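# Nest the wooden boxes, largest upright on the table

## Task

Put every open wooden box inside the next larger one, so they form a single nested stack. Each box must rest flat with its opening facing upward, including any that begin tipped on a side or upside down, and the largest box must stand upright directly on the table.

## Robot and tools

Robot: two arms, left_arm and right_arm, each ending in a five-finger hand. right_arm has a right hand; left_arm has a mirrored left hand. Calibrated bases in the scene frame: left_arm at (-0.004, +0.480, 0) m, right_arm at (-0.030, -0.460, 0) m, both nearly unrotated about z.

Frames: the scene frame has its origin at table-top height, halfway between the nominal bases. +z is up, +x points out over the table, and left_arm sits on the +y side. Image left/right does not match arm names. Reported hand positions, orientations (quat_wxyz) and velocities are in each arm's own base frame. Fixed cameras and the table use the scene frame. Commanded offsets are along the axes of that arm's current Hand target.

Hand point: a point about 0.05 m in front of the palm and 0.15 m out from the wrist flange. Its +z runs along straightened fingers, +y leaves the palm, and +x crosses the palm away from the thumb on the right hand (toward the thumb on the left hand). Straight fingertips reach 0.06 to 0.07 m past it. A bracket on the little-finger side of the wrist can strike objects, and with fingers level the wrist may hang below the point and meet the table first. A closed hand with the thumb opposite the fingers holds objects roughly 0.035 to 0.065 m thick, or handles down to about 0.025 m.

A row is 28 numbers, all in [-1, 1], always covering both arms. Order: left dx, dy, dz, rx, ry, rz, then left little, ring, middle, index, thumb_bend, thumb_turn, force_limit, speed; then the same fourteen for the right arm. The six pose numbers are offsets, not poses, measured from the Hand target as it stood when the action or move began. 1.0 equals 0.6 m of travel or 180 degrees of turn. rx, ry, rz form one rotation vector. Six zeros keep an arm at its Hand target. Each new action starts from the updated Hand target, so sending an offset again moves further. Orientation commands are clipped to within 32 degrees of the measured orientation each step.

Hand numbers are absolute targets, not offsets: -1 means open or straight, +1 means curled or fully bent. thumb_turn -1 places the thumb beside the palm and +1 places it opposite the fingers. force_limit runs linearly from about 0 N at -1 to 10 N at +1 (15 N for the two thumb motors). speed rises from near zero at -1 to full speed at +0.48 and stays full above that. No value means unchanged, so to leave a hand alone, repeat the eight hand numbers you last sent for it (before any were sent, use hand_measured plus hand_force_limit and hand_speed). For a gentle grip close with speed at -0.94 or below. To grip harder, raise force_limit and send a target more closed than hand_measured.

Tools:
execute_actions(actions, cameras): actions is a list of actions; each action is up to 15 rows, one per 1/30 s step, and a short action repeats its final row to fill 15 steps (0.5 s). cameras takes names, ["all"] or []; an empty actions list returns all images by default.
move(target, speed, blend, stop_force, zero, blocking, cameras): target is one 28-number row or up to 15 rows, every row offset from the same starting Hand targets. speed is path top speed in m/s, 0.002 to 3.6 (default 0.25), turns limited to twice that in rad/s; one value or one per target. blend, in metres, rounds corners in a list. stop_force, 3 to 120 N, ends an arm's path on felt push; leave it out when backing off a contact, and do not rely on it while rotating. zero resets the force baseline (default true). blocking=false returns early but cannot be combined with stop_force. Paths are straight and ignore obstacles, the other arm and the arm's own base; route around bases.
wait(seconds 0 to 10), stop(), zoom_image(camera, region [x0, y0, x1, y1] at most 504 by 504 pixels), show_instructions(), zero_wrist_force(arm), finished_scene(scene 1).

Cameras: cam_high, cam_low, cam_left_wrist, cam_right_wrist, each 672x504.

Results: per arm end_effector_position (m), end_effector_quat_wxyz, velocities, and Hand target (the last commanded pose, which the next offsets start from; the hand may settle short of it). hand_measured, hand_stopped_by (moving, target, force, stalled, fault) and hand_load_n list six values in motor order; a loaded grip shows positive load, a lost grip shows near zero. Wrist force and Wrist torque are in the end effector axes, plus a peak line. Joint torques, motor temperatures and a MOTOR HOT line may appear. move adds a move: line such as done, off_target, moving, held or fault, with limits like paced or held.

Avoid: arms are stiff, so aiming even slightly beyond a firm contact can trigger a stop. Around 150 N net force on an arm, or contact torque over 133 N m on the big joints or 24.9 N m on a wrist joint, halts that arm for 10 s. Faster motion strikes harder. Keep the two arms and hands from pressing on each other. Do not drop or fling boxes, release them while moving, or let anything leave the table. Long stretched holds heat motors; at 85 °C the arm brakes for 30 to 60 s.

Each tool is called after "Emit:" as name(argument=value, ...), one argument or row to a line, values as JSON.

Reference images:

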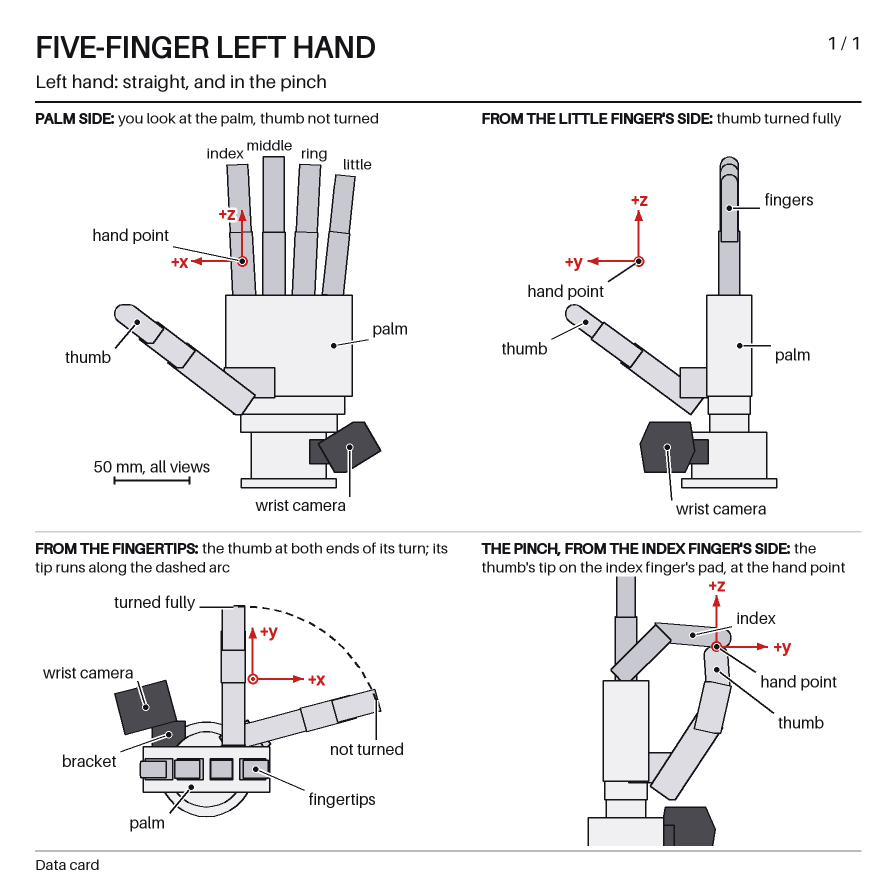

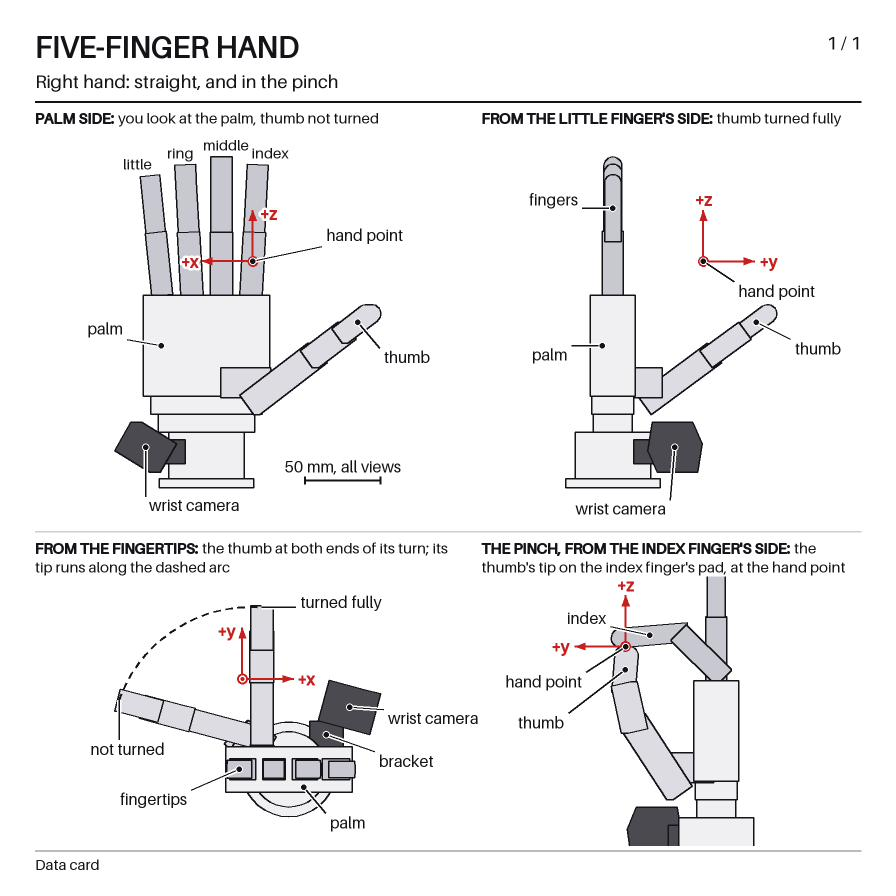

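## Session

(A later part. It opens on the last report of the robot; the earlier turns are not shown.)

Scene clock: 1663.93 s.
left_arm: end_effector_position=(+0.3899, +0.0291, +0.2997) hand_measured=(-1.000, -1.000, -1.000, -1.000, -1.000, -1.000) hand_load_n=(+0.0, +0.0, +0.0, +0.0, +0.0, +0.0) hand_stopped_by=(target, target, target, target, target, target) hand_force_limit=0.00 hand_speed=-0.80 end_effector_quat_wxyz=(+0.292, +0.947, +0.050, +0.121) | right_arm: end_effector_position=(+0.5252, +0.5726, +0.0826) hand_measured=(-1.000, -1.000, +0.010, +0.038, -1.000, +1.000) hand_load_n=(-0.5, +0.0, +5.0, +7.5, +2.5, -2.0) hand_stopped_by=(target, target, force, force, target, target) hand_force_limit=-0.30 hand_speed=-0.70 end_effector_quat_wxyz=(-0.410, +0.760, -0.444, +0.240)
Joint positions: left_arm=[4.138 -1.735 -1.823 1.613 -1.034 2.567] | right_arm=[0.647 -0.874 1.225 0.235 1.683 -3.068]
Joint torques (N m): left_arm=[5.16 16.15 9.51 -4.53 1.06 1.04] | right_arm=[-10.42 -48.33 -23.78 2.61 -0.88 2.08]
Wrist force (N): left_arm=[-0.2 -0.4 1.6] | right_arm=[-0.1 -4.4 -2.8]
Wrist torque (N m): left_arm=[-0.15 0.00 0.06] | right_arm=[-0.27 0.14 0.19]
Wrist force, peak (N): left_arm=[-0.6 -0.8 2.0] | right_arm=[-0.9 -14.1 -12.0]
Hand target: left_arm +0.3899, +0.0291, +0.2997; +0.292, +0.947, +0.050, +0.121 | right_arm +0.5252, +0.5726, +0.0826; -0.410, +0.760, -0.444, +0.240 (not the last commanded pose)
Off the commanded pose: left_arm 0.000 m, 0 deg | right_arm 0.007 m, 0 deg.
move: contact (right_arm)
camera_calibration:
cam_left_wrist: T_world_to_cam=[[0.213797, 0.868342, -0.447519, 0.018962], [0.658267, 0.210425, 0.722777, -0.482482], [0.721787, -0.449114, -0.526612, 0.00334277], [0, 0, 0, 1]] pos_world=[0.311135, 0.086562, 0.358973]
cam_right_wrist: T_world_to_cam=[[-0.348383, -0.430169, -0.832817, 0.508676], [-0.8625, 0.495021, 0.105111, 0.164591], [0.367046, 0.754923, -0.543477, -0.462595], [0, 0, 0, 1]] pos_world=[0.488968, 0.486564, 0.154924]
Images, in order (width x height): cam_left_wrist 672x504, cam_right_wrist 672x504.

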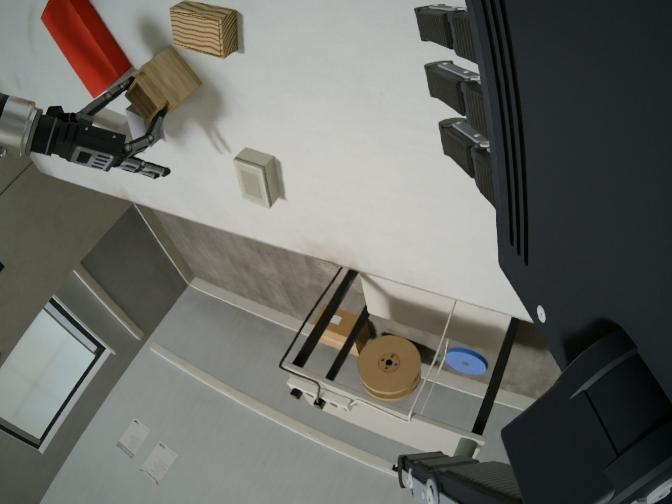

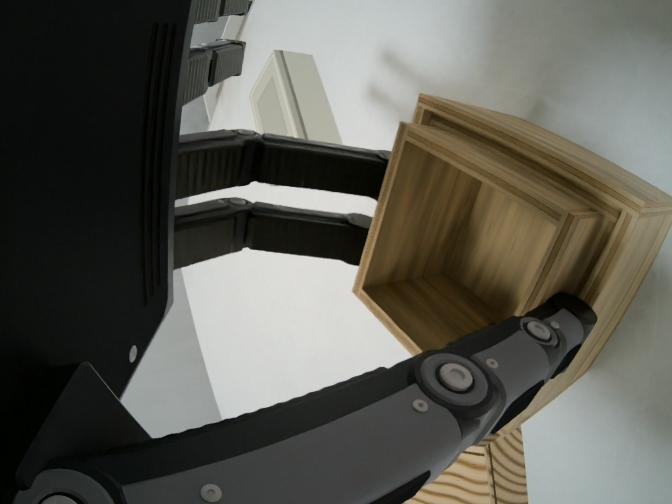

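Emit:
move(
  target=[
    [0,0,0,0,0,0,-1,-1,-1,-1,-1,-1,0,-0.8,0,-0.0019,-0.0012,0,0,0,-1,-1,0.3,0.3,-1,1,-0.3,-0.7],
    [0,0,0,0,0,0,-1,-1,-1,-1,-1,-1,0,-0.8,0,-0.0019,-0.0012,0,0,0,-1,-1,-0.2,-0.2,-1,1,-0.3,-0.9],
  ],
  speed=0.05,
  cameras=["cam_left_wrist","cam_right_wrist"],
)

Emit:
zoom_image(
  camera="cam_right_wrist",
  region=[380, 80, 672, 330],
)

Scene clock: 1672.17 s.
left_arm: end_effector_position=(+0.3899, +0.0291, +0.2997) hand_measured=(-1.000, -1.000, -1.000, -1.000, -1.000, -1.000) hand_load_n=(+0.0, +0.0, +0.0, +0.0, -0.5, +0.0) hand_stopped_by=(target, target, target, target, target, target) hand_force_limit=0.00 hand_speed=-0.80 end_effector_quat_wxyz=(+0.292, +0.947, +0.050, +0.121) | right_arm: end_effector_position=(+0.5252, +0.5727, +0.0840) hand_measured=(-1.000, -1.000, -0.200, -0.200, -1.000, +1.000) hand_load_n=(+0.0, +0.0, +0.0, +0.0, +0.0, +0.0) hand_stopped_by=(target, target, target, target, target, target) hand_force_limit=-0.30 hand_speed=-0.90 end_effector_quat_wxyz=(-0.410, +0.760, -0.444, +0.240)
Joint positions: left_arm=[4.138 -1.735 -1.823 1.613 -1.034 2.567] | right_arm=[0.647 -0.875 1.224 0.238 1.683 -3.068]
Joint torques (N m): left_arm=[5.5 15.99 10.65 -4.54 0.96 0.85] | right_arm=[-9.94 -49.56 -17.94 -1.61 -0.98 1.75]
Wrist force (N): left_arm=[-0.3 -0.4 2.0] | right_arm=[-0.3 0.1 0.4]
Wrist torque (N m): left_arm=[-0.18 0.03 0.06] | right_arm=[0.08 0.12 0.22]
Wrist force, peak (N): left_arm=[-0.3 -0.9 2.0] | right_arm=[-0.1 -4.7 -3.2]
Hand target: left_arm +0.3899, +0.0291, +0.2997; +0.292, +0.947, +0.050, +0.121 | right_arm +0.5252, +0.5727, +0.0840; -0.410, +0.760, -0.444, +0.240
Off the commanded pose: left_arm 0.000 m, 0 deg | right_arm 0.000 m, 0 deg.
move: done
camera_calibration:
cam_left_wrist: T_world_to_cam=[[0.213797, 0.868342, -0.447519, 0.018962], [0.658267, 0.210425, 0.722777, -0.482482], [0.721787, -0.449114, -0.526612, 0.00334277], [0, 0, 0, 1]] pos_world=[0.311135, 0.086562, 0.358973]
cam_right_wrist: T_world_to_cam=[[-0.348346, -0.43019, -0.832821, 0.509752], [-0.862515, 0.495002, 0.105075, 0.164476], [0.367046, 0.754923, -0.543478, -0.461889], [0, 0, 0, 1]] pos_world=[0.488968, 0.486565, 0.156224]
Images, in order (width x height): cam_left_wrist 672x504, cam_right_wrist 672x504.

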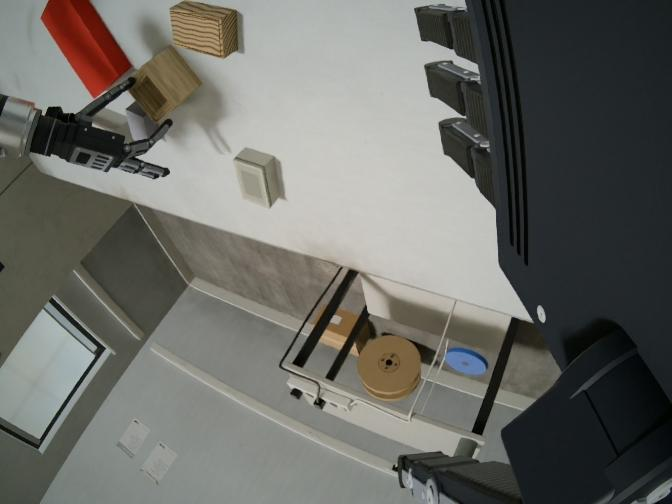

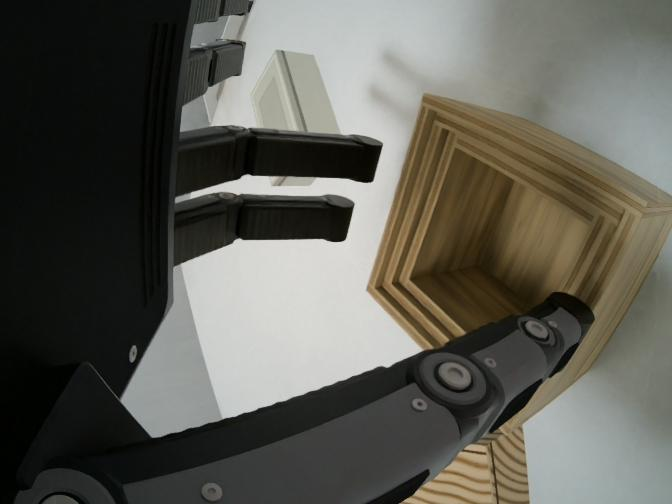

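Scaled by 1.726 from the camera's 672x504 image, which has a finer 960x720 frame.

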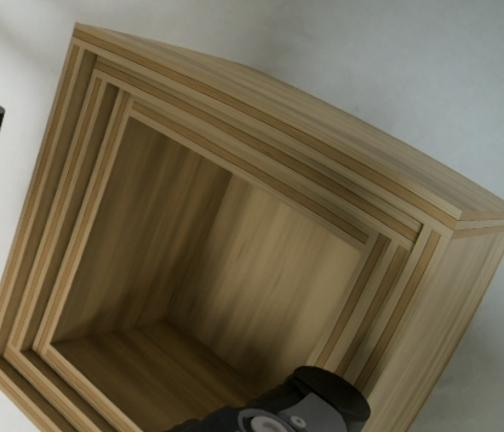

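Emit:
move(
  target=[
    [0,0,0,0,0,0,-1,-1,-1,-1,-1,-1,0,-0.8,0,-0.1392,-0.0917,0,0,0,-1,-1,-0.3,-0.3,-1,1,-0.3,-0.7],
    [0,0,0,0,0,0,-1,-1,-1,-1,-1,-1,0,-0.8,0.1,-0.2,-0.22,0,0,0,-1,-1,-0.3,-0.3,-1,1,-0.3,-0.7],
  ],
  speed=[0.1,0.3],
  cameras=["all"],
)

Emit:
zoom_image(
  camera="cam_high",
  region=[265, 190, 465, 320],
)

Emit:
zoom_image(
  camera="cam_left_wrist",
  region=[70, 30, 220, 180],
)

Scene clock: 1686.67 s.
left_arm: end_effector_position=(+0.3899, +0.0291, +0.2997) hand_measured=(-1.000, -1.000, -1.000, -1.000, -1.000, -1.000) hand_load_n=(+0.0, +0.0, +0.0, +0.0, +0.0, +0.0) hand_stopped_by=(target, target, target, target, target, target) hand_force_limit=0.00 hand_speed=-0.80 end_effector_quat_wxyz=(+0.292, +0.947, +0.050, +0.121) | right_arm: end_effector_position=(+0.5161, +0.4987, +0.2567) hand_measured=(-1.000, -1.000, -0.300, -0.300, -1.000, +1.000) hand_load_n=(+0.0, +0.0, +0.0, +0.0, +0.0, +0.0) hand_stopped_by=(target, target, target, target, target, target) hand_force_limit=-0.30 hand_speed=-0.70 end_effector_quat_wxyz=(-0.409, +0.760, -0.444, +0.240)
Joint positions: left_arm=[4.138 -1.735 -1.823 1.613 -1.034 2.567] | right_arm=[0.546 -1.117 1.16 0.54 1.599 -3.124]
Joint torques (N m): left_arm=[5.13 17.25 10.22 -4.63 0.71 0.97] | right_arm=[6.5 -44.29 -27.27 -2.2 0.73 2.71]
Wrist force (N): left_arm=[-0.2 -0.5 1.5] | right_arm=[-0.1 -0.2 0.6]
Wrist torque (N m): left_arm=[-0.17 0.01 0.07] | right_arm=[0.06 0.09 0.17]
Wrist force, peak (N): left_arm=[-0.5 -0.7 2.2] | right_arm=[-1.7 0.8 1.6]
Hand target: left_arm +0.3899, +0.0291, +0.2997; +0.292, +0.947, +0.050, +0.121 | right_arm +0.5160, +0.4987, +0.2568; -0.410, +0.760, -0.444, +0.240
Off the commanded pose: left_arm 0.000 m, 0 deg | right_arm 0.000 m, 0 deg.
move: done
camera_calibration:
cam_left_wrist: T_world_to_cam=[[0.213797, 0.868342, -0.447519, 0.018962], [0.658267, 0.210425, 0.722777, -0.482482], [0.721787, -0.449114, -0.526612, 0.00334277], [0, 0, 0, 1]] pos_world=[0.311135, 0.086562, 0.358973]
cam_right_wrist: T_world_to_cam=[[-0.348515, -0.430248, -0.832721, 0.618613], [-0.86248, 0.495038, 0.105195, 0.174954], [0.366968, 0.754867, -0.543608, -0.308686], [0, 0, 0, 1]] pos_world=[0.479769, 0.412565, 0.328924]

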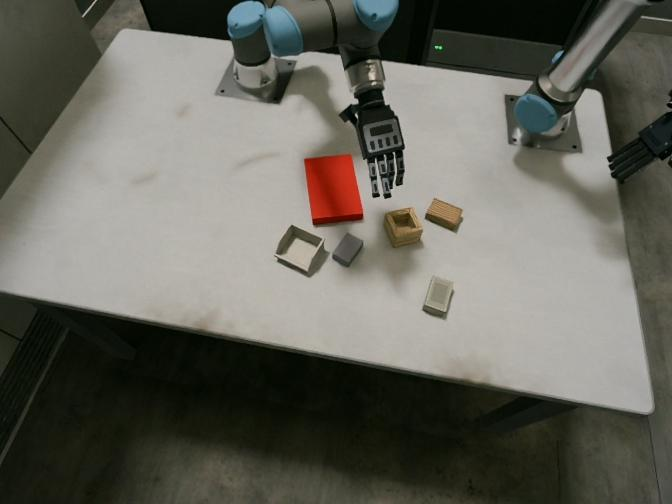

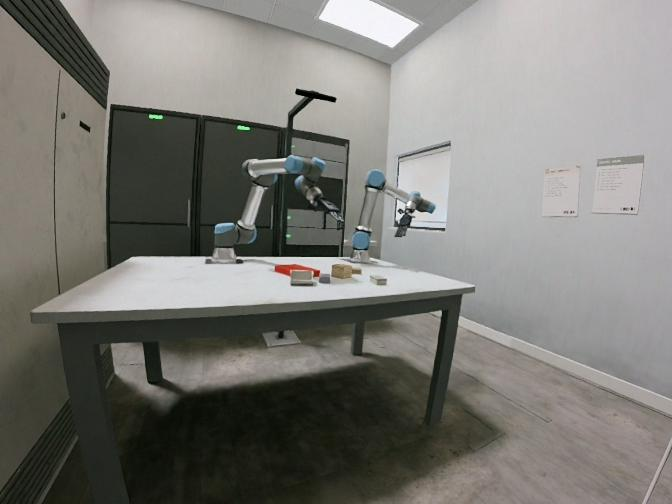

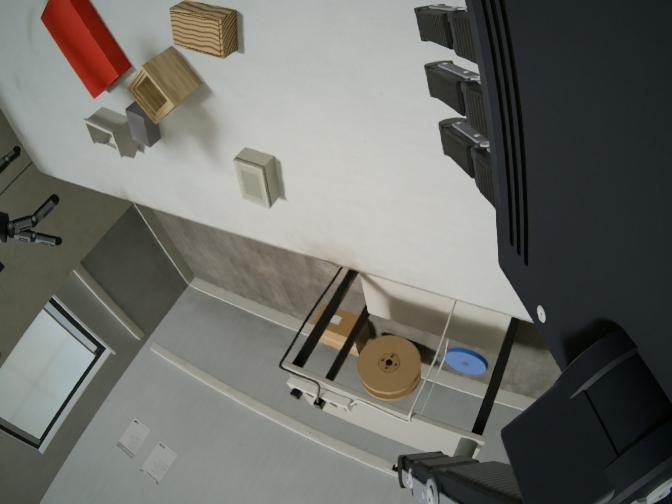

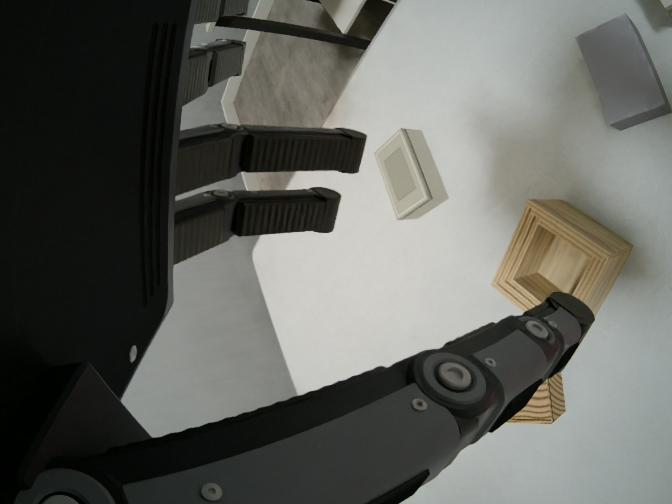

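Scaled by 2.520 from the camera's 672x504 image, which has a finer 960x720 frame.

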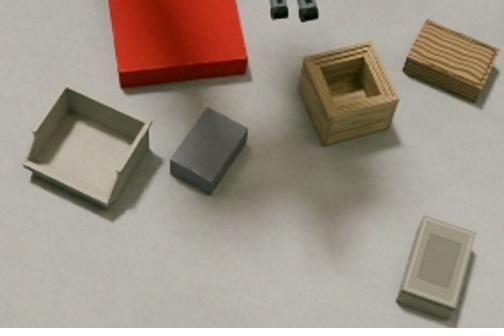

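Scaled by 3.360 from the camera's 672x504 image, which has a finer 960x720 frame.

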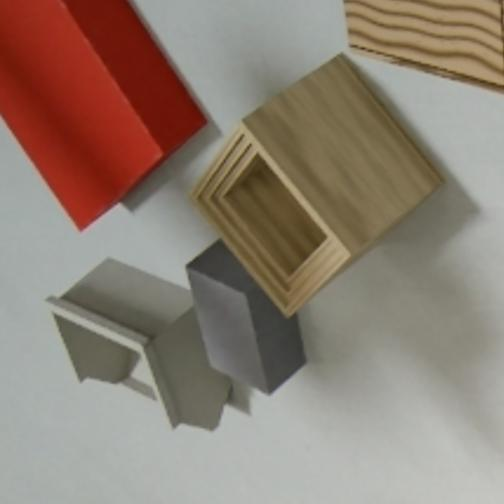

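Emit:
finished_scene(
)

The scene is finished: the task was done.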